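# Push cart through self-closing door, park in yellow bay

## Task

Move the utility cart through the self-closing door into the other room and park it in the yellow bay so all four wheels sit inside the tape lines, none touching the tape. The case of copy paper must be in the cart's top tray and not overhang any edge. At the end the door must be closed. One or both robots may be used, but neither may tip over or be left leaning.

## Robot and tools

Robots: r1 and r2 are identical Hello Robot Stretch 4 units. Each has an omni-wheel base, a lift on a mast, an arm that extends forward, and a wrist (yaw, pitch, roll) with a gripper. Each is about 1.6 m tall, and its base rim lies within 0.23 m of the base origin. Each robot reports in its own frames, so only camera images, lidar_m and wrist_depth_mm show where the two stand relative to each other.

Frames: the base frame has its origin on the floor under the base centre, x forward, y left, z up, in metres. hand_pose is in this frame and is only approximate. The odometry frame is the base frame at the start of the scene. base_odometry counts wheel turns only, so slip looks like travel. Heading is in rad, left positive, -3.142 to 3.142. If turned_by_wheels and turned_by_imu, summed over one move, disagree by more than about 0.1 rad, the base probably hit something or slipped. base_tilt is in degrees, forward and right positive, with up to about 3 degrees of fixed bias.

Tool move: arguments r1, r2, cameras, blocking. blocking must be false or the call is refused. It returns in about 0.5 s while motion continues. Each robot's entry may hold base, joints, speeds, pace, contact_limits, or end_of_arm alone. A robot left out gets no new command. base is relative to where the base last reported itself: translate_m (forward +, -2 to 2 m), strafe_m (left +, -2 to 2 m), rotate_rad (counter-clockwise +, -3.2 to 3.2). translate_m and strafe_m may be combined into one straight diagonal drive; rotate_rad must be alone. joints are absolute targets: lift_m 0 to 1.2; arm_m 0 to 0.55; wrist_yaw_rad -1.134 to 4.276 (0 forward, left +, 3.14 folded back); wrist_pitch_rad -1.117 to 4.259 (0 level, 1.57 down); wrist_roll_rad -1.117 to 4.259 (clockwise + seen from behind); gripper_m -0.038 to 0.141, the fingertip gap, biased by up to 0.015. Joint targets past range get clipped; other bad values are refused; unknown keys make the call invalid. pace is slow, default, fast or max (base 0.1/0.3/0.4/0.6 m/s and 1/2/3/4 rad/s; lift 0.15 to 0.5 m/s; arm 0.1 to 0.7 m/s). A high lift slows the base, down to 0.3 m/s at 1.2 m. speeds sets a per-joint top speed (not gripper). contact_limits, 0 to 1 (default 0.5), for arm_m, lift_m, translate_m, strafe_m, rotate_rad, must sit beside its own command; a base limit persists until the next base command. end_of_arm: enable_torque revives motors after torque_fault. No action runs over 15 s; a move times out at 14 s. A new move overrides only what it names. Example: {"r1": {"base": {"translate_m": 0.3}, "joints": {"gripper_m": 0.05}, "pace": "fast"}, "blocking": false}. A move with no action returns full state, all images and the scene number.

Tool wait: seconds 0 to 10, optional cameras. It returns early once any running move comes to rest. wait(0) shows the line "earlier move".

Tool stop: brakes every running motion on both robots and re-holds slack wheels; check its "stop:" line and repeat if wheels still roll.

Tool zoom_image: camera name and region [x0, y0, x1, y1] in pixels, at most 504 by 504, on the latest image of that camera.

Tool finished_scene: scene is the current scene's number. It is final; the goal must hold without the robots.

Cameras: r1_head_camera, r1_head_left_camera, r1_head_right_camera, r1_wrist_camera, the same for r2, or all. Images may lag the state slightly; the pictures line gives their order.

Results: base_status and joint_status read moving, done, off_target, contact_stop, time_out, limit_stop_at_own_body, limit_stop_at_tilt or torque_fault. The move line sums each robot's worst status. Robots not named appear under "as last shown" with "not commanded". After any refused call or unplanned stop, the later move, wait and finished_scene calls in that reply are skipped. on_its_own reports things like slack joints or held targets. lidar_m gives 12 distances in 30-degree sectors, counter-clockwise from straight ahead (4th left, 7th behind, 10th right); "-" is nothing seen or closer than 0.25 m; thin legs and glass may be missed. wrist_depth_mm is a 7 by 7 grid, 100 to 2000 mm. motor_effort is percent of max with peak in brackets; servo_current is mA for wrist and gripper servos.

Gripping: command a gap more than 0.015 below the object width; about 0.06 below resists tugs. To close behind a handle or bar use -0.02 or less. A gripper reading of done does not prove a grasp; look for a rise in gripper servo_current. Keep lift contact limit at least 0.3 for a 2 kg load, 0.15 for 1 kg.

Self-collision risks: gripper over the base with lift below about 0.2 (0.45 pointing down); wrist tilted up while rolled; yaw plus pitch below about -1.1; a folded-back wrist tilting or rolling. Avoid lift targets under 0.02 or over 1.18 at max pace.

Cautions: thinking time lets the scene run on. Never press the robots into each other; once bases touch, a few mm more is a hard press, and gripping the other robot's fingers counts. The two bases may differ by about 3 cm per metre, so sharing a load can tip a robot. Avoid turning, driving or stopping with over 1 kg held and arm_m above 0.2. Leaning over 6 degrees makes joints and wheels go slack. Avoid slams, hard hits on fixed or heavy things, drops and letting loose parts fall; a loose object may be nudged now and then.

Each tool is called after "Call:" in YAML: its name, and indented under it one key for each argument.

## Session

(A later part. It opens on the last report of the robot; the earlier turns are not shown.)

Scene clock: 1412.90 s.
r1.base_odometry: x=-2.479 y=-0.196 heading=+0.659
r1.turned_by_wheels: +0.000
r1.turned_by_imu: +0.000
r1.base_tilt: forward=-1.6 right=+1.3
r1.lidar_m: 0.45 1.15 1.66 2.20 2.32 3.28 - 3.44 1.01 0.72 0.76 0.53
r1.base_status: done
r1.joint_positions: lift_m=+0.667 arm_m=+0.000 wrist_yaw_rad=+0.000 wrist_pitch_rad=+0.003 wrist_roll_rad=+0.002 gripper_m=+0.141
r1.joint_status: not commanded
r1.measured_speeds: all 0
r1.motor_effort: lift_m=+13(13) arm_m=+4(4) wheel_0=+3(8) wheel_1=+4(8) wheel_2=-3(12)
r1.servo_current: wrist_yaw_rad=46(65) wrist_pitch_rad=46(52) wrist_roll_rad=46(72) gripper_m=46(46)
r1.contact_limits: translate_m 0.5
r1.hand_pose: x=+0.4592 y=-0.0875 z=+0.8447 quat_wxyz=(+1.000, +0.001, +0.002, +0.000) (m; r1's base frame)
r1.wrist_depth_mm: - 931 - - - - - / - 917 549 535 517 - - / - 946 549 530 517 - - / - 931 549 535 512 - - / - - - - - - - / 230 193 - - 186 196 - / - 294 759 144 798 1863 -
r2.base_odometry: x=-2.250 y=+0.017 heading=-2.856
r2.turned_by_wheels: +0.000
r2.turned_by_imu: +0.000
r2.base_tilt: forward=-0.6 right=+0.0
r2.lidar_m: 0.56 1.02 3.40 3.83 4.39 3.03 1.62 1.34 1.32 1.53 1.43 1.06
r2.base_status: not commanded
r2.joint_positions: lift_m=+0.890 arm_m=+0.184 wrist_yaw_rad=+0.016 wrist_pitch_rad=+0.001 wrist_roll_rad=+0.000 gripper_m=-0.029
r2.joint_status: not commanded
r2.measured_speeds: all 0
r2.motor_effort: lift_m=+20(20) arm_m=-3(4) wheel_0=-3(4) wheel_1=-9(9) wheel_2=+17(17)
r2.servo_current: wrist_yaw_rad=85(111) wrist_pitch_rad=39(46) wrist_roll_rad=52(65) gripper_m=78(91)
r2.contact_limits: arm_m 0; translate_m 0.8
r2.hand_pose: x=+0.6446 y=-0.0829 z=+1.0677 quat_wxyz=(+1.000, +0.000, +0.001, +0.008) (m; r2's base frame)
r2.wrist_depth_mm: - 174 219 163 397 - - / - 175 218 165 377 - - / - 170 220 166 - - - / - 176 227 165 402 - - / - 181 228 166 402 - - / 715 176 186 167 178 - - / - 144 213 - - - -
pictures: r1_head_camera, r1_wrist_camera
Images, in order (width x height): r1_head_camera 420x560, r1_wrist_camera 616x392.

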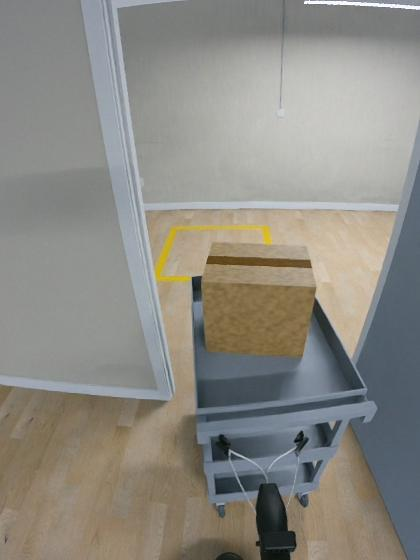

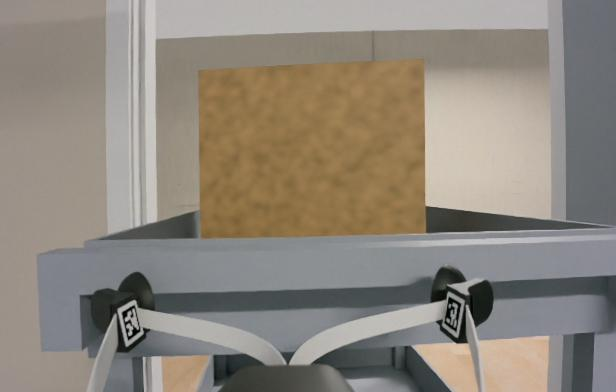

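Call:
move:
  blocking: false
  r1: {"base": {"translate_m": -0.03, "strafe_m": 0.08}}

Call:
wait:
  seconds: 1.5

Call:
move:
  blocking: false
  r1: {"base": {"translate_m": 0.2}, "pace": "slow"}

Call:
wait:
  seconds: 4
  cameras: ["r1_head_camera","r1_wrist_camera"]

Scene clock: 1435.27 s.
move: r1 moving
r1.base_odometry: x=-2.505 y=-0.179 heading=+0.659
r1.turned_by_wheels: +0.000
r1.turned_by_imu: +0.000
r1.base_tilt: forward=-1.5 right=+1.3
r1.lidar_m: 0.46 1.15 1.70 2.19 2.30 3.26 - 3.48 1.04 0.76 0.75 0.54
r1.base_status: translate_m moving; strafe_m moving
r1.joint_positions: lift_m=+0.667 arm_m=+0.000 wrist_yaw_rad=+0.000 wrist_pitch_rad=+0.003 wrist_roll_rad=+0.002 gripper_m=+0.141
r1.joint_status: not commanded
r1.measured_speeds: translate_m=-0.043 strafe_m=+0.115 rotate_rad=-0.005 lift_m=+0.000 arm_m=+0.000 wrist_yaw_rad=+0.000 wrist_pitch_rad=+0.000 wrist_roll_rad=+0.000
r1.motor_effort: lift_m=+13(13) arm_m=+4(4) wheel_0=-11(11) wheel_1=+7(9) wheel_2=+4(4)
r1.servo_current: wrist_yaw_rad=59(72) wrist_pitch_rad=39(46) wrist_roll_rad=46(65) gripper_m=39(46)
r1.hand_pose: x=+0.4592 y=-0.0875 z=+0.8447 quat_wxyz=(+1.000, +0.001, +0.002, +0.000) (m; r1's base frame)
r1.wrist_depth_mm: - 946 - - - - - / - 960 - 539 530 - - / - 946 554 544 530 - - / - 960 554 544 525 - - / - - - - 535 - - / - 195 - - 188 196 - / - 300 842 143 931 1708 1756
r2: as last shown
r2.base_tilt: forward=-0.6 right=+0.1
r2.lidar_m: 0.57 1.03 3.42 3.85 4.37 3.05 1.63 1.34 1.33 1.50 1.45 1.06
r2.motor_effort: lift_m=+20(20) arm_m=-4(4) wheel_0=-4(4) wheel_1=-9(9) wheel_2=+17(17)
r2.servo_current: wrist_yaw_rad=91(91) wrist_pitch_rad=39(46) wrist_roll_rad=52(52) gripper_m=78(85)
r2.contact_limits: arm_m 0; translate_m 0.8
r2.wrist_depth_mm: - 174 218 163 399 - - / - 175 219 165 377 - - / - 171 220 166 - - - / - 176 228 165 399 - - / - 181 229 167 399 - - / 723 177 185 167 178 - - / - 143 213 - - - -
pictures: none

Scene clock: 1436.23 s.
earlier move: r1 done
r1.base_odometry: x=-2.551 y=-0.151 heading=+0.659
r1.turned_by_wheels: +0.000
r1.turned_by_imu: +0.001
r1.base_tilt: forward=-1.6 right=+1.3
r1.lidar_m: 0.49 1.18 1.68 2.12 2.26 3.21 - 3.56 1.08 0.82 0.83 0.53
r1.base_status: done
r1.joint_positions: lift_m=+0.667 arm_m=+0.000 wrist_yaw_rad=+0.000 wrist_pitch_rad=+0.003 wrist_roll_rad=+0.002 gripper_m=+0.141
r1.joint_status: not commanded
r1.measured_speeds: all 0
r1.motor_effort: lift_m=+13(13) arm_m=+4(4) wheel_0=+0(11) wheel_1=+1(9) wheel_2=+2(5)
r1.servo_current: wrist_yaw_rad=52(78) wrist_pitch_rad=52(52) wrist_roll_rad=52(65) gripper_m=52(52)
r1.hand_pose: x=+0.4592 y=-0.0875 z=+0.8447 quat_wxyz=(+1.000, +0.001, +0.002, +0.000) (m; r1's base frame)
r1.wrist_depth_mm: - - - - - - - / - - - 564 554 - - / - - - 569 554 - - / - - - 569 559 544 - / - - 525 - - - - / - 194 257 327 187 196 345 / - - 325 144 - 1756 1983
r2.base_odometry: x=-2.250 y=+0.017 heading=-2.856
r2.turned_by_wheels: +0.000
r2.turned_by_imu: +0.000
r2.base_tilt: forward=-0.6 right=+0.1
r2.lidar_m: 0.56 1.08 1.26 3.85 4.41 3.05 1.62 1.33 1.33 1.50 1.44 1.04
r2.base_status: not commanded
r2.joint_positions: lift_m=+0.890 arm_m=+0.184 wrist_yaw_rad=+0.016 wrist_pitch_rad=+0.001 wrist_roll_rad=+0.000 gripper_m=-0.029
r2.joint_status: not commanded
r2.measured_speeds: all 0
r2.motor_effort: lift_m=+20(20) arm_m=-4(4) wheel_0=-4(4) wheel_1=-9(9) wheel_2=+17(17)
r2.servo_current: wrist_yaw_rad=91(98) wrist_pitch_rad=39(46) wrist_roll_rad=46(59) gripper_m=78(85)
r2.contact_limits: arm_m 0; translate_m 0.8
r2.hand_pose: x=+0.6446 y=-0.0829 z=+1.0677 quat_wxyz=(+1.000, +0.000, +0.001, +0.008) (m; r2's base frame)
r2.wrist_depth_mm: - 174 218 164 397 - - / - 175 219 166 373 - - / - 171 220 167 - - - / - 176 228 165 402 - - / - 181 228 166 399 - - / 750 176 185 167 178 - - / - 143 213 - - - -
wait: 0.97 of 1.5 s (r1 has come to rest)
pictures: none

Scene clock: 1436.73 s.
move: r1 moving
r1.base_odometry: x=-2.541 y=-0.144 heading=+0.659
r1.turned_by_wheels: +0.000
r1.turned_by_imu: +0.000
r1.base_tilt: forward=-1.6 right=+1.3
r1.lidar_m: 0.48 1.18 1.71 2.13 2.27 3.22 - 3.53 1.07 0.81 0.81 0.54
r1.base_status: translate_m moving
r1.joint_positions: lift_m=+0.667 arm_m=+0.000 wrist_yaw_rad=+0.000 wrist_pitch_rad=+0.003 wrist_roll_rad=+0.002 gripper_m=+0.141
r1.joint_status: not commanded
r1.measured_speeds: translate_m=+0.048 strafe_m=+0.000 rotate_rad=+0.000 lift_m=+0.000 arm_m=+0.000 wrist_yaw_rad=+0.000 wrist_pitch_rad=+0.000 wrist_roll_rad=+0.000
r1.motor_effort: lift_m=+13(13) arm_m=+4(4) wheel_0=+4(7) wheel_1=+2(5) wheel_2=-4(6)
r1.servo_current: wrist_yaw_rad=46(59) wrist_pitch_rad=33(52) wrist_roll_rad=33(65) gripper_m=39(52)
r1.hand_pose: x=+0.4592 y=-0.0875 z=+0.8447 quat_wxyz=(+1.000, +0.001, +0.002, +0.000) (m; r1's base frame)
r1.wrist_depth_mm: - - - - - - - / - - - 554 549 - - / - - - 554 549 - - / - - - 559 539 539 - / - - 539 - - - - / - 194 247 - 187 197 332 / - 177 315 143 - 1808 -
r2: as last shown
r2.lidar_m: 0.56 1.08 3.42 3.84 4.39 3.02 1.63 1.35 1.32 1.51 1.43 1.04
r2.motor_effort: lift_m=+20(20) arm_m=-4(4) wheel_0=-4(4) wheel_1=-8(9) wheel_2=+17(17)
r2.servo_current: wrist_yaw_rad=91(98) wrist_pitch_rad=39(46) wrist_roll_rad=52(52) gripper_m=78(85)
r2.contact_limits: arm_m 0; translate_m 0.8
r2.wrist_depth_mm: - 174 218 163 397 - - / - 175 219 165 375 - - / - 171 218 166 - - - / - 176 229 165 399 - - / - 181 229 166 402 - - / 768 176 186 167 178 - - / - 144 213 - - - -
pictures: none

Scene clock: 1439.53 s.
earlier move: r1 done
r1.base_odometry: x=-2.393 y=-0.029 heading=+0.659
r1.turned_by_wheels: +0.000
r1.turned_by_imu: -0.001
r1.base_tilt: forward=-1.6 right=+1.3
r1.lidar_m: 0.46 0.99 1.43 2.12 2.26 3.19 - 3.57 1.02 0.80 0.81 0.51
r1.base_status: done
r1.joint_positions: lift_m=+0.667 arm_m=+0.000 wrist_yaw_rad=-0.001 wrist_pitch_rad=+0.003 wrist_roll_rad=+0.002 gripper_m=+0.141
r1.joint_status: not commanded
r1.measured_speeds: all 0
r1.motor_effort: lift_m=+13(13) arm_m=+4(4) wheel_0=+3(12) wheel_1=+3(7) wheel_2=-5(13)
r1.servo_current: wrist_yaw_rad=39(72) wrist_pitch_rad=39(52) wrist_roll_rad=52(65) gripper_m=46(52)
r1.hand_pose: x=+0.4592 y=-0.0877 z=+0.8447 quat_wxyz=(+1.000, +0.001, +0.002, +0.000) (m; r1's base frame)
r1.wrist_depth_mm: - - - - - - - / - - - 517 512 - - / - - - 517 521 - - / - - - 517 517 - - / - 768 517 517 - - - / - 191 181 - - 194 - / - 198 262 144 287 1808 -
r2.base_odometry: x=-2.250 y=+0.017 heading=-2.856
r2.turned_by_wheels: +0.000
r2.turned_by_imu: +0.000
r2.base_tilt: forward=-0.6 right=+0.1
r2.lidar_m: 0.56 1.12 3.41 3.86 4.43 3.05 1.64 1.35 1.31 1.51 1.44 1.05
r2.base_status: not commanded
r2.joint_positions: lift_m=+0.890 arm_m=+0.184 wrist_yaw_rad=+0.016 wrist_pitch_rad=+0.001 wrist_roll_rad=+0.000 gripper_m=-0.029
r2.joint_status: not commanded
r2.measured_speeds: all 0
r2.motor_effort: lift_m=+20(20) arm_m=-4(4) wheel_0=-4(4) wheel_1=-9(9) wheel_2=+17(17)
r2.servo_current: wrist_yaw_rad=78(104) wrist_pitch_rad=39(46) wrist_roll_rad=52(65) gripper_m=78(85)
r2.contact_limits: arm_m 0; translate_m 0.8
r2.hand_pose: x=+0.6446 y=-0.0829 z=+1.0677 quat_wxyz=(+1.000, +0.000, +0.001, +0.008) (m; r2's base frame)
r2.wrist_depth_mm: 173 174 217 163 397 - - / - 176 220 165 373 - - / - 171 220 166 - - - / - 176 227 165 402 - - / 842 181 229 166 399 - - / - 176 185 167 178 - - / - 143 213 - - - -
wait: 2.80 of 4 s (r1 has come to rest)
pictures: r1_head_camera, r1_wrist_camera
Images, in order (width x height): r1_head_camera 420x560, r1_wrist_camera 616x392.

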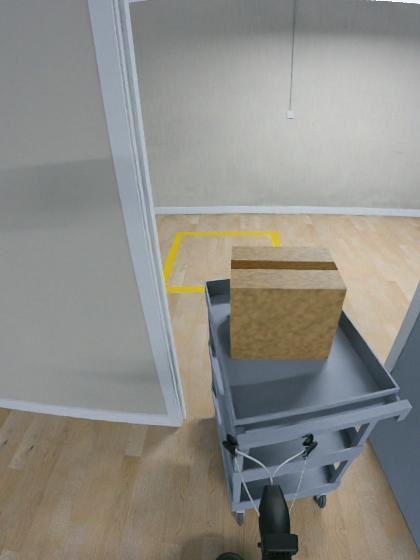

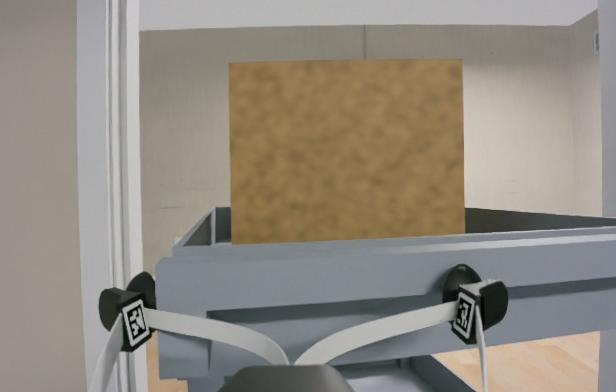

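Call:
move:
  blocking: false
  r1: {"base": {"translate_m": -0.04, "strafe_m": -0.055}}

Call:
wait:
  seconds: 1.5

Call:
move:
  blocking: false
  r1: {"base": {"translate_m": 0.2}, "pace": "slow"}

Call:
wait:
  seconds: 4
  cameras: ["r1_head_camera","r1_wrist_camera"]

Scene clock: 1454.73 s.
move: r1 moving
r1.base_odometry: x=-2.392 y=-0.060 heading=+0.659
r1.turned_by_wheels: +0.000
r1.turned_by_imu: +0.000
r1.base_tilt: forward=-1.6 right=+1.3
r1.lidar_m: 0.45 0.98 1.44 2.16 2.26 3.24 - 3.51 1.05 0.77 0.79 0.53
r1.base_status: translate_m moving; strafe_m moving
r1.joint_positions: lift_m=+0.667 arm_m=+0.000 wrist_yaw_rad=-0.001 wrist_pitch_rad=+0.003 wrist_roll_rad=+0.002 gripper_m=+0.141
r1.joint_status: not commanded
r1.measured_speeds: translate_m=-0.072 strafe_m=-0.098 rotate_rad=+0.002 lift_m=+0.000 arm_m=+0.000 wrist_yaw_rad=+0.000 wrist_pitch_rad=+0.000 wrist_roll_rad=+0.000
r1.motor_effort: lift_m=+13(13) arm_m=+4(4) wheel_0=+9(9) wheel_1=-9(9) wheel_2=+7(7)
r1.servo_current: wrist_yaw_rad=59(59) wrist_pitch_rad=46(46) wrist_roll_rad=52(59) gripper_m=39(52)
r1.hand_pose: x=+0.4592 y=-0.0877 z=+0.8447 quat_wxyz=(+1.000, +0.001, +0.002, +0.000) (m; r1's base frame)
r1.wrist_depth_mm: - 778 - - - - - / - 788 - 530 521 - - / - 778 - 530 521 - - / - 788 - 525 521 - - / - 798 539 - - - - / - 191 178 - 187 196 - / - 213 277 145 297 1808 -
r2: as last shown
r2.lidar_m: 0.56 1.11 3.41 3.84 4.43 3.09 1.62 1.34 1.32 1.49 1.42 1.06
r2.motor_effort: lift_m=+20(20) arm_m=-3(4) wheel_0=-4(4) wheel_1=-9(9) wheel_2=+17(17)
r2.servo_current: wrist_yaw_rad=91(104) wrist_pitch_rad=39(46) wrist_roll_rad=65(65) gripper_m=85(85)
r2.contact_limits: arm_m 0; translate_m 0.8
r2.wrist_depth_mm: 174 174 217 164 397 - - / - 175 219 165 375 - - / - 171 220 166 - - - / - 176 227 165 399 - - / 809 182 228 167 402 - - / - 176 185 167 178 - - / - 144 213 - - - -
pictures: none

Scene clock: 1455.57 s.
earlier move: r1 done
r1.base_odometry: x=-2.391 y=-0.097 heading=+0.659
r1.turned_by_wheels: +0.000
r1.turned_by_imu: +0.000
r1.base_tilt: forward=-1.6 right=+1.3
r1.lidar_m: 0.47 1.02 1.47 2.18 2.31 3.26 - 3.44 1.02 0.75 0.77 0.56
r1.base_status: done
r1.joint_positions: lift_m=+0.667 arm_m=+0.000 wrist_yaw_rad=-0.001 wrist_pitch_rad=+0.003 wrist_roll_rad=+0.002 gripper_m=+0.141
r1.joint_status: not commanded
r1.measured_speeds: all 0
r1.motor_effort: lift_m=+13(13) arm_m=+4(4) wheel_0=+3(9) wheel_1=-1(10) wheel_2=+0(7)
r1.servo_current: wrist_yaw_rad=46(59) wrist_pitch_rad=46(52) wrist_roll_rad=39(59) gripper_m=39(52)
r1.hand_pose: x=+0.4592 y=-0.0877 z=+0.8447 quat_wxyz=(+1.000, +0.001, +0.002, +0.000) (m; r1's base frame)
r1.wrist_depth_mm: - - - - - - - / - - 554 554 549 - - / - - 554 554 549 - - / - - 559 559 549 - - / - 469 - - - - - / - 194 175 - 186 196 370 / - 298 691 143 1863 1756 1863
r2.base_odometry: x=-2.250 y=+0.017 heading=-2.856
r2.turned_by_wheels: +0.000
r2.turned_by_imu: +0.000
r2.base_tilt: forward=-0.6 right=+0.1
r2.lidar_m: 0.57 1.08 3.42 3.86 4.41 3.07 1.60 1.34 1.32 1.49 1.43 1.05
r2.base_status: not commanded
r2.joint_positions: lift_m=+0.890 arm_m=+0.184 wrist_yaw_rad=+0.016 wrist_pitch_rad=+0.001 wrist_roll_rad=+0.000 gripper_m=-0.029
r2.joint_status: not commanded
r2.measured_speeds: all 0
r2.motor_effort: lift_m=+20(20) arm_m=-4(4) wheel_0=-4(4) wheel_1=-9(9) wheel_2=+17(17)
r2.servo_current: wrist_yaw_rad=91(104) wrist_pitch_rad=39(46) wrist_roll_rad=52(65) gripper_m=78(85)
r2.contact_limits: arm_m 0; translate_m 0.8
r2.hand_pose: x=+0.6446 y=-0.0829 z=+1.0677 quat_wxyz=(+1.000, +0.000, +0.001, +0.008) (m; r2's base frame)
r2.wrist_depth_mm: 174 174 217 163 399 - - / - 175 219 165 375 - - / - 171 220 167 - - - / - 176 227 165 399 - - / 778 182 229 167 402 - - / - 176 186 167 178 - - / - 143 212 - - - -
wait: 0.83 of 1.5 s (r1 has come to rest)
pictures: none

Scene clock: 1456.07 s.
move: r1 moving
r1.base_odometry: x=-2.382 y=-0.089 heading=+0.659
r1.turned_by_wheels: +0.000
r1.turned_by_imu: +0.000
r1.base_tilt: forward=-1.6 right=+1.3
r1.lidar_m: 0.47 1.00 1.48 2.18 2.32 3.27 - 3.45 1.02 0.74 0.76 0.49
r1.base_status: translate_m moving
r1.joint_positions: lift_m=+0.667 arm_m=+0.000 wrist_yaw_rad=-0.001 wrist_pitch_rad=+0.003 wrist_roll_rad=+0.002 gripper_m=+0.141
r1.joint_status: not commanded
r1.measured_speeds: translate_m=+0.049 strafe_m=+0.000 rotate_rad=-0.002 lift_m=+0.000 arm_m=+0.000 wrist_yaw_rad=+0.000 wrist_pitch_rad=+0.000 wrist_roll_rad=+0.000
r1.motor_effort: lift_m=+13(13) arm_m=+4(4) wheel_0=+7(7) wheel_1=+4(7) wheel_2=-9(10)
r1.servo_current: wrist_yaw_rad=33(65) wrist_pitch_rad=46(52) wrist_roll_rad=52(65) gripper_m=39(46)
r1.hand_pose: x=+0.4592 y=-0.0877 z=+0.8447 quat_wxyz=(+1.000, +0.001, +0.002, +0.000) (m; r1's base frame)
r1.wrist_depth_mm: - - - - - - - / - - 549 544 544 - - / - - 549 544 544 - - / - - 544 544 539 - - / - 759 - - - - - / - 190 - 315 186 196 368 / - 291 298 145 1921 1921 399
r2: as last shown
r2.base_tilt: forward=-0.5 right=+0.1
r2.lidar_m: 0.56 1.05 3.41 3.86 4.41 3.05 1.62 1.31 1.32 1.51 1.44 1.05
r2.servo_current: wrist_yaw_rad=85(111) wrist_pitch_rad=39(46) wrist_roll_rad=46(52) gripper_m=72(85)
r2.contact_limits: arm_m 0; translate_m 0.8
r2.wrist_depth_mm: 174 174 218 163 397 - - / - 175 218 165 373 - - / - 170 218 166 - - - / - 176 228 165 399 - - / 788 181 228 166 399 - - / - 176 186 167 178 - - / - 144 213 - - - -
pictures: none

Scene clock: 1458.83 s.
earlier move: r1 done
r1.base_odometry: x=-2.233 y=+0.026 heading=+0.659
r1.turned_by_wheels: +0.000
r1.turned_by_imu: +0.000
r1.base_tilt: forward=-1.6 right=+1.3
r1.lidar_m: 0.46 0.85 1.18 2.18 2.30 3.25 - 3.49 0.80 0.72 0.74 0.55
r1.base_status: done
r1.joint_positions: lift_m=+0.667 arm_m=+0.000 wrist_yaw_rad=-0.001 wrist_pitch_rad=+0.003 wrist_roll_rad=+0.002 gripper_m=+0.141
r1.joint_status: not commanded
r1.measured_speeds: all 0
r1.motor_effort: lift_m=+13(13) arm_m=+4(4) wheel_0=+3(8) wheel_1=+2(7) wheel_2=-4(11)
r1.servo_current: wrist_yaw_rad=59(72) wrist_pitch_rad=46(52) wrist_roll_rad=59(78) gripper_m=46(52)
r1.hand_pose: x=+0.4592 y=-0.0877 z=+0.8447 quat_wxyz=(+1.000, +0.001, +0.002, +0.000) (m; r1's base frame)
r1.wrist_depth_mm: 603 - - - - - - / 603 - 549 544 535 - - / 615 - 554 544 535 - - / 621 - 554 539 535 - - / - - - - - - - / - 194 - - 187 196 351 / - 294 298 143 946 1921 1863
r2.base_odometry: x=-2.250 y=+0.017 heading=-2.856
r2.turned_by_wheels: +0.000
r2.turned_by_imu: +0.000
r2.base_tilt: forward=-0.6 right=+0.1
r2.lidar_m: 0.57 1.15 3.41 3.85 4.43 3.06 1.63 1.35 1.33 1.49 1.43 1.02
r2.base_status: not commanded
r2.joint_positions: lift_m=+0.890 arm_m=+0.184 wrist_yaw_rad=+0.016 wrist_pitch_rad=+0.001 wrist_roll_rad=+0.000 gripper_m=-0.029
r2.joint_status: not commanded
r2.measured_speeds: all 0
r2.motor_effort: lift_m=+20(20) arm_m=-4(4) wheel_0=-4(4) wheel_1=-9(9) wheel_2=+17(17)
r2.servo_current: wrist_yaw_rad=91(111) wrist_pitch_rad=39(52) wrist_roll_rad=46(59) gripper_m=72(85)
r2.contact_limits: arm_m 0; translate_m 0.8
r2.hand_pose: x=+0.6446 y=-0.0829 z=+1.0677 quat_wxyz=(+1.000, +0.000, +0.001, +0.008) (m; r2's base frame)
r2.wrist_depth_mm: 174 174 218 163 399 - - / 715 175 218 164 373 - - / 715 171 219 166 - - - / 723 176 227 165 399 - - / 173 181 228 166 402 - - / 741 176 186 167 178 - - / - 144 213 - - - -
wait: 2.77 of 4 s (r1 has come to rest)
pictures: r1_head_camera, r1_wrist_camera
Images, in order (width x height): r1_head_camera 420x560, r1_wrist_camera 616x392.

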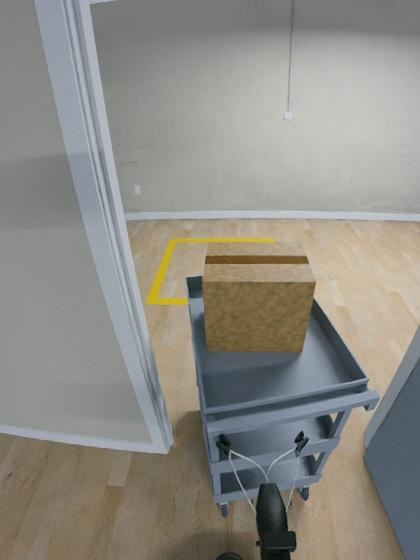

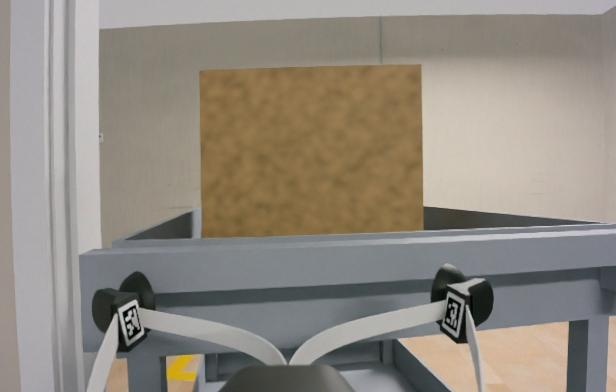

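Call:
move:
  blocking: false
  r1: {"base": {"translate_m": -0.03, "strafe_m": -0.08}}

Call:
wait:
  seconds: 1.5

Call:
move:
  blocking: false
  r1: {"base": {"translate_m": 0.3}, "pace": "slow"}

Call:
wait:
  seconds: 4.5
  cameras: ["r1_head_camera","r1_wrist_camera"]

Scene clock: 1486.70 s.
move: r1 moving
r1.base_odometry: x=-2.224 y=-0.005 heading=+0.659
r1.turned_by_wheels: +0.000
r1.turned_by_imu: +0.000
r1.base_tilt: forward=-1.6 right=+1.3
r1.lidar_m: 0.48 0.86 1.19 2.20 2.33 3.31 - 3.42 0.74 0.69 0.71 0.56
r1.base_status: translate_m moving; strafe_m moving
r1.joint_positions: lift_m=+0.667 arm_m=+0.000 wrist_yaw_rad=-0.001 wrist_pitch_rad=+0.003 wrist_roll_rad=+0.002 gripper_m=+0.141
r1.joint_status: not commanded
r1.measured_speeds: translate_m=-0.044 strafe_m=-0.114 rotate_rad=+0.004 lift_m=+0.000 arm_m=+0.000 wrist_yaw_rad=+0.000 wrist_pitch_rad=+0.000 wrist_roll_rad=+0.000
r1.motor_effort: lift_m=+13(13) arm_m=+4(4) wheel_0=+6(8) wheel_1=-9(10) wheel_2=+5(5)
r1.servo_current: wrist_yaw_rad=52(52) wrist_pitch_rad=39(52) wrist_roll_rad=46(52) gripper_m=46(46)
r1.hand_pose: x=+0.4592 y=-0.0877 z=+0.8447 quat_wxyz=(+1.000, +0.001, +0.002, +0.000) (m; r1's base frame)
r1.wrist_depth_mm: - - - - - - - / 627 - 554 549 - - - / 640 - 564 549 544 - - / 627 - 559 549 549 - - / - - - - - - - / 241 197 175 327 188 196 370 / 627 307 866 136 1863 1863 377
r2: as last shown
r2.lidar_m: 0.58 1.13 3.40 3.83 4.39 3.08 1.62 1.32 1.32 1.51 1.43 1.06
r2.servo_current: wrist_yaw_rad=91(98) wrist_pitch_rad=39(46) wrist_roll_rad=46(59) gripper_m=85(85)
r2.contact_limits: arm_m 0; translate_m 0.8
r2.wrist_depth_mm: 174 173 218 163 397 - - / 691 175 219 165 375 - - / 699 170 220 166 - - - / 699 176 228 165 397 - - / 174 181 228 166 399 - - / 668 176 185 167 178 - - / - 143 213 - - - -
pictures: none

Scene clock: 1487.67 s.
earlier move: r1 done
r1.base_odometry: x=-2.208 y=-0.056 heading=+0.659
r1.turned_by_wheels: +0.000
r1.turned_by_imu: -0.001
r1.base_tilt: forward=-1.6 right=+1.3
r1.lidar_m: 0.48 0.88 1.24 2.24 2.40 3.39 - 3.37 0.72 0.63 0.67 0.57
r1.base_status: done
r1.joint_positions: lift_m=+0.667 arm_m=+0.000 wrist_yaw_rad=-0.001 wrist_pitch_rad=+0.003 wrist_roll_rad=+0.002 gripper_m=+0.141
r1.joint_status: not commanded
r1.measured_speeds: all 0
r1.motor_effort: lift_m=+13(13) arm_m=+4(4) wheel_0=+1(9) wheel_1=+1(10) wheel_2=+1(5)
r1.servo_current: wrist_yaw_rad=33(52) wrist_pitch_rad=46(52) wrist_roll_rad=39(72) gripper_m=46(46)
r1.hand_pose: x=+0.4592 y=-0.0877 z=+0.8447 quat_wxyz=(+1.000, +0.001, +0.002, +0.000) (m; r1's base frame)
r1.wrist_depth_mm: 654 - - - - - - / 654 - 574 564 - - - / 654 - 574 569 - - - / 634 - 574 574 - - - / - - - - - - - / 283 195 179 357 191 195 - / 334 1863 - 143 1921 1756 -
r2.base_odometry: x=-2.250 y=+0.017 heading=-2.856
r2.turned_by_wheels: +0.000
r2.turned_by_imu: +0.000
r2.base_tilt: forward=-0.5 right=+0.1
r2.lidar_m: 0.56 1.07 3.43 3.85 4.42 3.05 1.62 1.34 1.33 1.51 1.43 1.05
r2.base_status: not commanded
r2.joint_positions: lift_m=+0.890 arm_m=+0.184 wrist_yaw_rad=+0.016 wrist_pitch_rad=+0.001 wrist_roll_rad=+0.000 gripper_m=-0.029
r2.joint_status: not commanded
r2.measured_speeds: all 0
r2.motor_effort: lift_m=+20(20) arm_m=-3(4) wheel_0=-4(4) wheel_1=-9(9) wheel_2=+17(17)
r2.servo_current: wrist_yaw_rad=78(98) wrist_pitch_rad=39(46) wrist_roll_rad=33(59) gripper_m=78(85)
r2.contact_limits: arm_m 0; translate_m 0.8
r2.hand_pose: x=+0.6446 y=-0.0829 z=+1.0677 quat_wxyz=(+1.000, +0.000, +0.001, +0.008) (m; r2's base frame)
r2.wrist_depth_mm: 634 174 218 164 397 - - / 647 175 219 165 373 - - / 647 171 219 167 - - - / 654 177 228 165 394 - - / 174 182 228 166 404 - - / 177 177 185 167 178 - - / 668 143 213 - - - -
wait: 0.97 of 1.5 s (r1 has come to rest)
pictures: none

Scene clock: 1488.17 s.
move: r1 moving
r1.base_odometry: x=-2.198 y=-0.048 heading=+0.660
r1.turned_by_wheels: +0.000
r1.turned_by_imu: +0.000
r1.base_tilt: forward=-1.6 right=+1.3
r1.lidar_m: 0.46 0.88 1.22 2.26 2.40 3.38 - 3.37 0.69 0.62 0.66 0.55
r1.base_status: translate_m moving
r1.joint_positions: lift_m=+0.667 arm_m=+0.000 wrist_yaw_rad=-0.001 wrist_pitch_rad=+0.003 wrist_roll_rad=+0.002 gripper_m=+0.141
r1.joint_status: not commanded
r1.measured_speeds: translate_m=+0.048 strafe_m=+0.001 rotate_rad=-0.002 lift_m=+0.000 arm_m=+0.000 wrist_yaw_rad=+0.000 wrist_pitch_rad=+0.000 wrist_roll_rad=+0.000
r1.motor_effort: lift_m=+13(13) arm_m=+4(4) wheel_0=+7(8) wheel_1=+3(6) wheel_2=-6(6)
r1.servo_current: wrist_yaw_rad=59(78) wrist_pitch_rad=39(52) wrist_roll_rad=72(72) gripper_m=46(46)
r1.hand_pose: x=+0.4592 y=-0.0877 z=+0.8447 quat_wxyz=(+1.000, +0.001, +0.002, +0.000) (m; r1's base frame)
r1.wrist_depth_mm: 647 - - - - - - / 654 - 559 554 - - - / 654 - 559 564 - - - / 654 - 564 559 - - - / - - - - - - - / 286 195 179 342 191 197 - / 315 891 - 143 1921 1708 -
r2: as last shown
r2.base_tilt: forward=-0.6 right=+0.1
r2.lidar_m: 0.57 1.09 3.42 3.82 4.39 3.05 1.62 1.33 1.32 1.51 1.43 1.04
r2.servo_current: wrist_yaw_rad=91(98) wrist_pitch_rad=33(46) wrist_roll_rad=46(52) gripper_m=78(85)
r2.contact_limits: arm_m 0; translate_m 0.8
r2.wrist_depth_mm: 174 174 218 164 397 - - / 647 175 219 165 375 - - / 654 171 219 166 - - - / 661 176 229 165 397 - - / 174 181 228 167 399 - - / 178 177 185 167 178 - - / - 144 213 - - - -
pictures: none

Scene clock: 1491.97 s.
earlier move: r1 done
r1.base_odometry: x=-1.971 y=+0.128 heading=+0.660
r1.turned_by_wheels: +0.000
r1.turned_by_imu: +0.000
r1.base_tilt: forward=-1.6 right=+1.3
r1.lidar_m: 0.43 0.45 0.76 2.22 2.37 3.35 - 1.30 0.68 0.61 0.63 0.51
r1.base_status: done
r1.joint_positions: lift_m=+0.667 arm_m=+0.000 wrist_yaw_rad=-0.002 wrist_pitch_rad=+0.003 wrist_roll_rad=+0.002 gripper_m=+0.141
r1.joint_status: not commanded
r1.measured_speeds: all 0
r1.motor_effort: lift_m=+13(13) arm_m=+4(4) wheel_0=+5(8) wheel_1=+3(10) wheel_2=-4(16)
r1.servo_current: wrist_yaw_rad=46(78) wrist_pitch_rad=52(52) wrist_roll_rad=52(72) gripper_m=46(46)
r1.hand_pose: x=+0.4591 y=-0.0879 z=+0.8447 quat_wxyz=(+1.000, +0.001, +0.002, -0.001) (m; r1's base frame)
r1.wrist_depth_mm: - - - - - - - / - 525 517 512 - - - / - 521 517 512 - - - / - 525 517 517 - - - / 469 521 - - - - - / - 193 - - 186 196 - / 285 294 297 145 - 349 -
r2.base_odometry: x=-2.250 y=+0.017 heading=-2.856
r2.turned_by_wheels: +0.000
r2.turned_by_imu: +0.001
r2.base_tilt: forward=-0.6 right=+0.1
r2.lidar_m: 0.57 1.33 3.42 3.86 4.41 3.05 1.64 1.33 1.32 1.52 1.44 1.06
r2.base_status: not commanded
r2.joint_positions: lift_m=+0.890 arm_m=+0.184 wrist_yaw_rad=+0.016 wrist_pitch_rad=+0.001 wrist_roll_rad=+0.000 gripper_m=-0.029
r2.joint_status: not commanded
r2.measured_speeds: all 0
r2.motor_effort: lift_m=+20(20) arm_m=-4(4) wheel_0=-4(4) wheel_1=-9(9) wheel_2=+17(17)
r2.servo_current: wrist_yaw_rad=85(104) wrist_pitch_rad=39(46) wrist_roll_rad=39(65) gripper_m=72(85)
r2.contact_limits: arm_m 0; translate_m 0.8
r2.hand_pose: x=+0.6446 y=-0.0829 z=+1.0677 quat_wxyz=(+1.000, +0.000, +0.001, +0.008) (m; r2's base frame)
r2.wrist_depth_mm: - 174 218 163 394 - - / - 175 220 165 375 - - / - 171 220 167 - - - / - 177 227 165 399 - - / - 181 228 166 402 - - / - 177 185 167 178 - - / - 144 213 - - - -
wait: 3.80 of 4.5 s (r1 has come to rest)
pictures: r1_head_camera, r1_wrist_camera
Images, in order (width x height): r1_head_camera 420x560, r1_wrist_camera 616x392.

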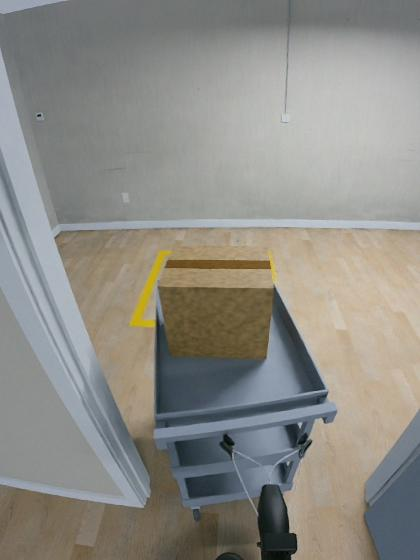

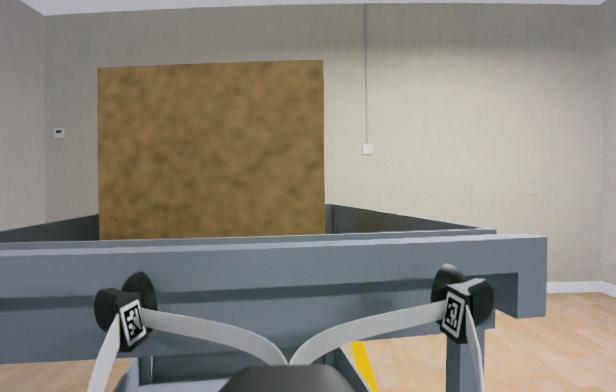

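Call:
move:
  blocking: false
  r1: {"base": {"translate_m": 0.3}, "pace": "slow"}

Call:
wait:
  seconds: 4.5
  cameras: ["r1_head_camera","r1_wrist_camera"]

Scene clock: 1510.03 s.
move: r1 moving
r1.base_odometry: x=-1.961 y=+0.136 heading=+0.660
r1.turned_by_wheels: +0.000
r1.turned_by_imu: +0.000
r1.base_tilt: forward=-1.6 right=+1.3
r1.lidar_m: 0.46 0.43 0.77 2.24 2.37 3.39 - 1.30 0.67 0.62 0.63 0.50
r1.base_status: translate_m moving
r1.joint_positions: lift_m=+0.667 arm_m=+0.000 wrist_yaw_rad=-0.002 wrist_pitch_rad=+0.003 wrist_roll_rad=+0.002 gripper_m=+0.141
r1.joint_status: not commanded
r1.measured_speeds: translate_m=+0.049 strafe_m=+0.000 rotate_rad=-0.002 lift_m=+0.000 arm_m=+0.000 wrist_yaw_rad=+0.000 wrist_pitch_rad=+0.000 wrist_roll_rad=+0.000
r1.motor_effort: lift_m=+13(13) arm_m=+4(4) wheel_0=+5(7) wheel_1=+7(7) wheel_2=-7(11)
r1.servo_current: wrist_yaw_rad=52(59) wrist_pitch_rad=39(46) wrist_roll_rad=85(85) gripper_m=39(46)
r1.hand_pose: x=+0.4591 y=-0.0879 z=+0.8447 quat_wxyz=(+1.000, +0.001, +0.002, -0.001) (m; r1's base frame)
r1.wrist_depth_mm: - - - - - - - / - 521 517 512 - - - / - 521 517 517 - - - / - 525 517 517 - - - / 484 - - - - - - / - 190 - 310 186 195 - / 282 294 298 145 - 345 -
r2: as last shown
r2.turned_by_imu: +0.000
r2.lidar_m: 0.54 1.32 3.41 3.84 4.39 3.08 1.61 1.33 1.32 1.52 1.41 1.04
r2.motor_effort: lift_m=+20(20) arm_m=-3(4) wheel_0=-4(4) wheel_1=-9(9) wheel_2=+17(17)
r2.servo_current: wrist_yaw_rad=91(98) wrist_pitch_rad=46(46) wrist_roll_rad=46(59) gripper_m=78(85)
r2.contact_limits: arm_m 0; translate_m 0.8
r2.wrist_depth_mm: - 174 218 164 397 - - / - 174 219 165 373 - - / - 171 219 167 - - - / - 177 227 165 402 - - / - 181 228 166 402 - - / - 176 185 167 178 - - / - 143 212 - - - -
pictures: none

Scene clock: 1513.80 s.
earlier move: r1 done
r1.base_odometry: x=-1.734 y=+0.312 heading=+0.660
r1.turned_by_wheels: +0.000
r1.turned_by_imu: +0.000
r1.base_tilt: forward=-1.6 right=+1.3
r1.lidar_m: 0.45 0.43 0.43 1.07 2.34 3.34 - 0.94 0.66 0.59 0.60 0.55
r1.base_status: done
r1.joint_positions: lift_m=+0.667 arm_m=+0.000 wrist_yaw_rad=-0.001 wrist_pitch_rad=+0.003 wrist_roll_rad=+0.002 gripper_m=+0.141
r1.joint_status: not commanded
r1.measured_speeds: all 0
r1.motor_effort: lift_m=+13(13) arm_m=+4(4) wheel_0=+3(9) wheel_1=+3(8) wheel_2=-2(11)
r1.servo_current: wrist_yaw_rad=59(78) wrist_pitch_rad=46(59) wrist_roll_rad=46(85) gripper_m=46(52)
r1.hand_pose: x=+0.4592 y=-0.0876 z=+0.8447 quat_wxyz=(+1.000, +0.001, +0.002, +0.000) (m; r1's base frame)
r1.wrist_depth_mm: - - - - - - - / - 521 508 580 - - - / - 521 508 569 - - - / - 521 517 559 - - - / 496 - - - - - - / - 192 - - 186 197 - / 1808 296 296 145 338 1808 -
r2.base_odometry: x=-2.250 y=+0.017 heading=-2.856
r2.turned_by_wheels: +0.000
r2.turned_by_imu: +0.001
r2.base_tilt: forward=-0.6 right=+0.1
r2.lidar_m: 0.58 2.61 3.41 3.87 4.38 3.06 1.62 1.33 1.31 1.52 1.44 1.04
r2.base_status: not commanded
r2.joint_positions: lift_m=+0.890 arm_m=+0.184 wrist_yaw_rad=+0.016 wrist_pitch_rad=+0.001 wrist_roll_rad=+0.000 gripper_m=-0.029
r2.joint_status: not commanded
r2.measured_speeds: all 0
r2.motor_effort: lift_m=+20(20) arm_m=-4(4) wheel_0=-4(4) wheel_1=-9(9) wheel_2=+17(17)
r2.servo_current: wrist_yaw_rad=78(104) wrist_pitch_rad=39(52) wrist_roll_rad=52(65) gripper_m=78(91)
r2.contact_limits: arm_m 0; translate_m 0.8
r2.hand_pose: x=+0.6446 y=-0.0829 z=+1.0677 quat_wxyz=(+1.000, +0.000, +0.001, +0.008) (m; r2's base frame)
r2.wrist_depth_mm: - 174 217 164 399 - - / - 175 220 165 375 - - / - 171 219 166 - - - / - 176 227 165 399 - - / - 181 228 167 399 - - / - 177 186 167 178 - - / - 144 213 - - - -
wait: 3.77 of 4.5 s (r1 has come to rest)
pictures: r1_head_camera, r1_wrist_camera
Images, in order (width x height): r1_head_camera 420x560, r1_wrist_camera 616x392.

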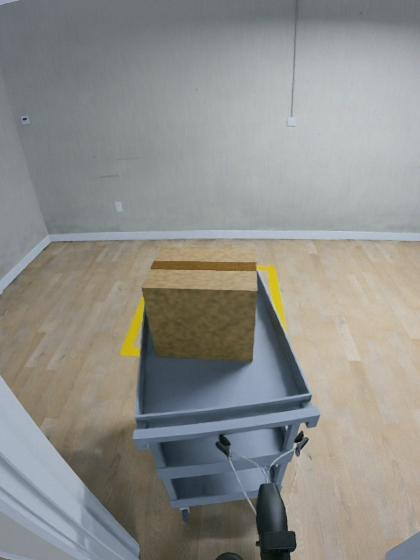

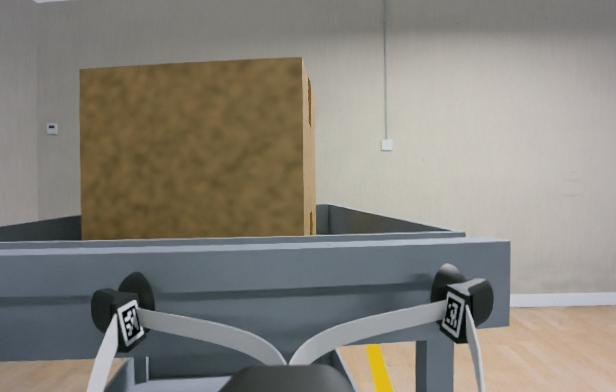

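Call:
move:
  blocking: false
  r1: {"base": {"translate_m": -0.03, "strafe_m": 0.06}}

Call:
wait:
  seconds: 1.5

Call:
move:
  blocking: false
  r1: {"joints": {"arm_m": 0.3}, "pace": "slow"}

Call:
wait:
  seconds: 4.5
  cameras: ["r1_head_camera","r1_wrist_camera"]

Scene clock: 1539.73 s.
move: r1 moving
r1.base_odometry: x=-1.763 y=+0.325 heading=+0.660
r1.turned_by_wheels: +0.000
r1.turned_by_imu: +0.000
r1.base_tilt: forward=-1.6 right=+1.3
r1.lidar_m: 0.47 0.46 0.39 1.13 2.31 3.31 - 1.00 0.66 0.61 0.64 0.53
r1.base_status: translate_m moving; strafe_m moving
r1.joint_positions: lift_m=+0.667 arm_m=+0.000 wrist_yaw_rad=-0.001 wrist_pitch_rad=+0.003 wrist_roll_rad=+0.002 gripper_m=+0.141
r1.joint_status: not commanded
r1.measured_speeds: translate_m=-0.054 strafe_m=+0.108 rotate_rad=+0.001 lift_m=+0.000 arm_m=+0.000 wrist_yaw_rad=+0.000 wrist_pitch_rad=+0.000 wrist_roll_rad=+0.000
r1.motor_effort: lift_m=+13(13) arm_m=+4(4) wheel_0=-9(10) wheel_1=+7(9) wheel_2=+5(6)
r1.servo_current: wrist_yaw_rad=39(59) wrist_pitch_rad=39(46) wrist_roll_rad=52(65) gripper_m=39(46)
r1.hand_pose: x=+0.4592 y=-0.0876 z=+0.8447 quat_wxyz=(+1.000, +0.001, +0.002, +0.000) (m; r1's base frame)
r1.wrist_depth_mm: - - - - - - - / - 539 530 512 - - - / - 535 530 517 - - - / - 539 530 521 - - - / - - - - - - - / - 195 - - 187 195 - / 1808 304 - 143 - 345 -
r2: as last shown
r2.turned_by_imu: +0.000
r2.lidar_m: 0.56 2.61 3.41 3.85 4.42 3.05 1.61 1.35 1.31 1.50 1.44 1.06
r2.motor_effort: lift_m=+20(20) arm_m=-3(4) wheel_0=-4(4) wheel_1=-9(9) wheel_2=+17(17)
r2.servo_current: wrist_yaw_rad=98(98) wrist_pitch_rad=46(46) wrist_roll_rad=46(59) gripper_m=78(85)
r2.contact_limits: arm_m 0; translate_m 0.8
r2.wrist_depth_mm: - 174 217 164 397 - - / - 175 218 165 373 - - / - 171 219 167 - - - / - 176 229 165 397 - - / - 182 229 166 399 - - / - 176 185 167 178 - - / - 144 213 - - - -
pictures: none

Scene clock: 1540.57 s.
earlier move: r1 done
r1.base_odometry: x=-1.795 y=+0.341 heading=+0.660
r1.turned_by_wheels: +0.000
r1.turned_by_imu: +0.000
r1.base_tilt: forward=-1.6 right=+1.3
r1.lidar_m: 0.48 0.41 0.38 1.23 2.29 3.25 - 1.05 0.71 0.64 0.64 0.55
r1.base_status: done
r1.joint_positions: lift_m=+0.667 arm_m=+0.000 wrist_yaw_rad=-0.001 wrist_pitch_rad=+0.003 wrist_roll_rad=+0.002 gripper_m=+0.141
r1.joint_status: not commanded
r1.measured_speeds: all 0
r1.motor_effort: lift_m=+13(13) arm_m=+4(4) wheel_0=-2(10) wheel_1=+0(9) wheel_2=+2(6)
r1.servo_current: wrist_yaw_rad=59(59) wrist_pitch_rad=46(52) wrist_roll_rad=46(65) gripper_m=46(46)
r1.hand_pose: x=+0.4592 y=-0.0876 z=+0.8447 quat_wxyz=(+1.000, +0.001, +0.002, +0.000) (m; r1's base frame)
r1.wrist_depth_mm: - - - - - - - / - - 544 539 - - - / - 559 549 535 - - - / - 559 549 539 - - - / - - - - - - - / - 195 179 329 187 194 - / 310 891 319 136 - 1708 -
r2.base_odometry: x=-2.250 y=+0.017 heading=-2.856
r2.turned_by_wheels: +0.000
r2.turned_by_imu: +0.000
r2.base_tilt: forward=-0.6 right=+0.1
r2.lidar_m: 0.55 2.59 3.40 3.85 4.41 3.06 1.62 1.34 1.33 1.49 1.44 1.05
r2.base_status: not commanded
r2.joint_positions: lift_m=+0.890 arm_m=+0.184 wrist_yaw_rad=+0.016 wrist_pitch_rad=+0.001 wrist_roll_rad=+0.000 gripper_m=-0.029
r2.joint_status: not commanded
r2.measured_speeds: all 0
r2.motor_effort: lift_m=+20(20) arm_m=-4(4) wheel_0=-3(4) wheel_1=-9(9) wheel_2=+17(17)
r2.servo_current: wrist_yaw_rad=85(98) wrist_pitch_rad=46(52) wrist_roll_rad=46(59) gripper_m=78(85)
r2.contact_limits: arm_m 0; translate_m 0.8
r2.hand_pose: x=+0.6446 y=-0.0829 z=+1.0677 quat_wxyz=(+1.000, +0.000, +0.001, +0.008) (m; r2's base frame)
r2.wrist_depth_mm: - 174 218 164 397 - - / - 175 218 165 377 - - / - 171 220 167 - - - / - 176 228 165 399 - - / - 181 227 166 402 - - / - 177 185 167 178 - - / - 144 213 - - - -
wait: 0.83 of 1.5 s (r1 has come to rest)
pictures: none

Scene clock: 1541.07 s.
move: r1 moving
r1.base_odometry: x=-1.795 y=+0.341 heading=+0.660
r1.turned_by_wheels: +0.000
r1.turned_by_imu: +0.000
r1.base_tilt: forward=-1.5 right=+1.3
r1.lidar_m: 0.48 0.42 0.40 1.21 2.30 3.27 - 1.06 0.72 0.65 0.66 0.55
r1.base_status: not commanded
r1.joint_positions: lift_m=+0.667 arm_m=+0.013 wrist_yaw_rad=-0.001 wrist_pitch_rad=+0.003 wrist_roll_rad=+0.002 gripper_m=+0.141
r1.joint_status: arm_m moving
r1.measured_speeds: translate_m=+0.000 strafe_m=+0.000 rotate_rad=+0.000 lift_m=+0.000 arm_m=+0.049 wrist_yaw_rad=+0.000 wrist_pitch_rad=+0.000 wrist_roll_rad=+0.000
r1.motor_effort: lift_m=+13(13) arm_m=+4(6) wheel_0=-2(2) wheel_1=+0(1) wheel_2=+2(2)
r1.servo_current: wrist_yaw_rad=46(65) wrist_pitch_rad=39(52) wrist_roll_rad=46(52) gripper_m=46(46)
r1.hand_pose: x=+0.4718 y=-0.0876 z=+0.8447 quat_wxyz=(+1.000, +0.001, +0.002, +0.000) (m; r1's base frame)
r1.wrist_depth_mm: - - - - - - - / - - 535 530 - - - / - 544 535 517 - - - / - 549 539 525 - - - / - - - - - - - / - 195 175 - 187 196 - / 296 866 306 144 - 368 -
r2: as last shown
r2.lidar_m: 0.56 2.61 3.43 3.84 4.41 3.06 1.62 1.32 1.32 1.53 1.43 1.07
r2.motor_effort: lift_m=+20(20) arm_m=-4(4) wheel_0=-4(4) wheel_1=-9(9) wheel_2=+17(17)
r2.servo_current: wrist_yaw_rad=85(104) wrist_pitch_rad=46(46) wrist_roll_rad=46(52) gripper_m=78(85)
r2.contact_limits: arm_m 0; translate_m 0.8
r2.wrist_depth_mm: - 174 218 163 394 - - / - 175 219 165 373 - - / - 171 219 166 - - - / - 176 228 165 397 - - / - 181 229 166 402 - - / - 176 185 167 178 - - / - 143 213 - - - -
pictures: none

Scene clock: 1544.83 s.
earlier move: r1 done
r1.base_odometry: x=-1.795 y=+0.341 heading=+0.660
r1.turned_by_wheels: +0.000
r1.turned_by_imu: +0.000
r1.base_tilt: forward=-1.6 right=+1.3
r1.lidar_m: 0.74 0.43 0.40 1.20 2.30 3.25 - 1.09 0.72 0.64 0.68 0.84
r1.base_status: not commanded
r1.joint_positions: lift_m=+0.667 arm_m=+0.300 wrist_yaw_rad=-0.001 wrist_pitch_rad=+0.003 wrist_roll_rad=+0.002 gripper_m=+0.141
r1.joint_status: all done
r1.measured_speeds: all 0
r1.motor_effort: lift_m=+13(13) arm_m=+5(12) wheel_0=-2(2) wheel_1=+1(2) wheel_2=-1(6)
r1.servo_current: wrist_yaw_rad=59(72) wrist_pitch_rad=46(52) wrist_roll_rad=46(72) gripper_m=39(52)
r1.hand_pose: x=+0.7591 y=-0.0876 z=+0.8447 quat_wxyz=(+1.000, +0.001, +0.002, +0.000) (m; r1's base frame)
r1.wrist_depth_mm: - - - - - - - / - 525 512 508 - - - / - 530 512 508 - - - / - 535 517 508 - - - / - - - - - - - / - 195 - - 187 196 - / 1808 294 - 143 - 329 -
r2.base_odometry: x=-2.250 y=+0.017 heading=-2.856
r2.turned_by_wheels: +0.000
r2.turned_by_imu: +0.001
r2.base_tilt: forward=-0.6 right=+0.1
r2.lidar_m: 0.57 2.58 3.40 3.87 4.41 3.07 1.63 1.35 1.32 1.52 1.42 1.06
r2.base_status: not commanded
r2.joint_positions: lift_m=+0.890 arm_m=+0.184 wrist_yaw_rad=+0.016 wrist_pitch_rad=+0.001 wrist_roll_rad=+0.000 gripper_m=-0.029
r2.joint_status: not commanded
r2.measured_speeds: all 0
r2.motor_effort: lift_m=+20(20) arm_m=-4(4) wheel_0=-3(4) wheel_1=-9(9) wheel_2=+17(17)
r2.servo_current: wrist_yaw_rad=85(104) wrist_pitch_rad=39(46) wrist_roll_rad=46(59) gripper_m=78(85)
r2.contact_limits: arm_m 0; translate_m 0.8
r2.hand_pose: x=+0.6446 y=-0.0829 z=+1.0677 quat_wxyz=(+1.000, +0.000, +0.001, +0.008) (m; r2's base frame)
r2.wrist_depth_mm: - 174 218 164 399 - - / - 175 218 165 375 - - / - 171 219 167 - - - / - 176 228 164 397 - - / - 181 228 166 399 - - / - 176 185 167 178 - - / - 144 213 - - - -
wait: 3.77 of 4.5 s (r1 has come to rest)
pictures: r1_head_camera, r1_wrist_camera
Images, in order (width x height): r1_head_camera 420x560, r1_wrist_camera 616x392.

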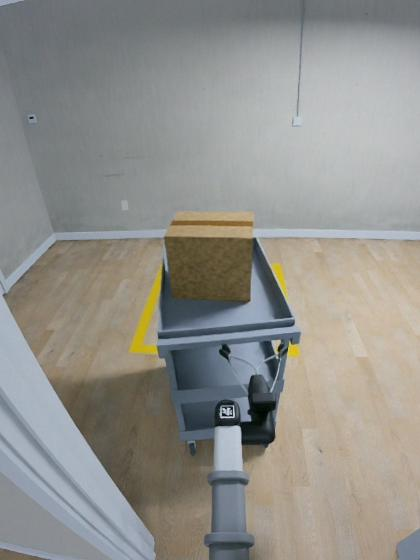

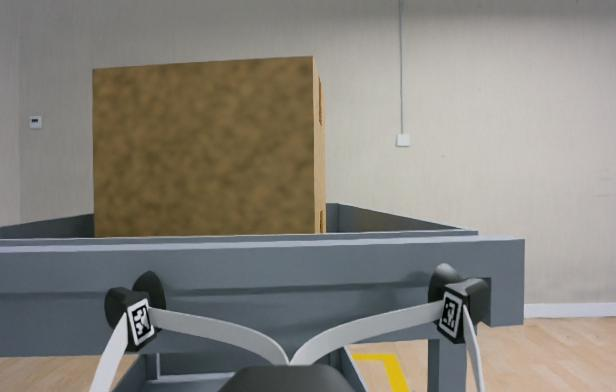

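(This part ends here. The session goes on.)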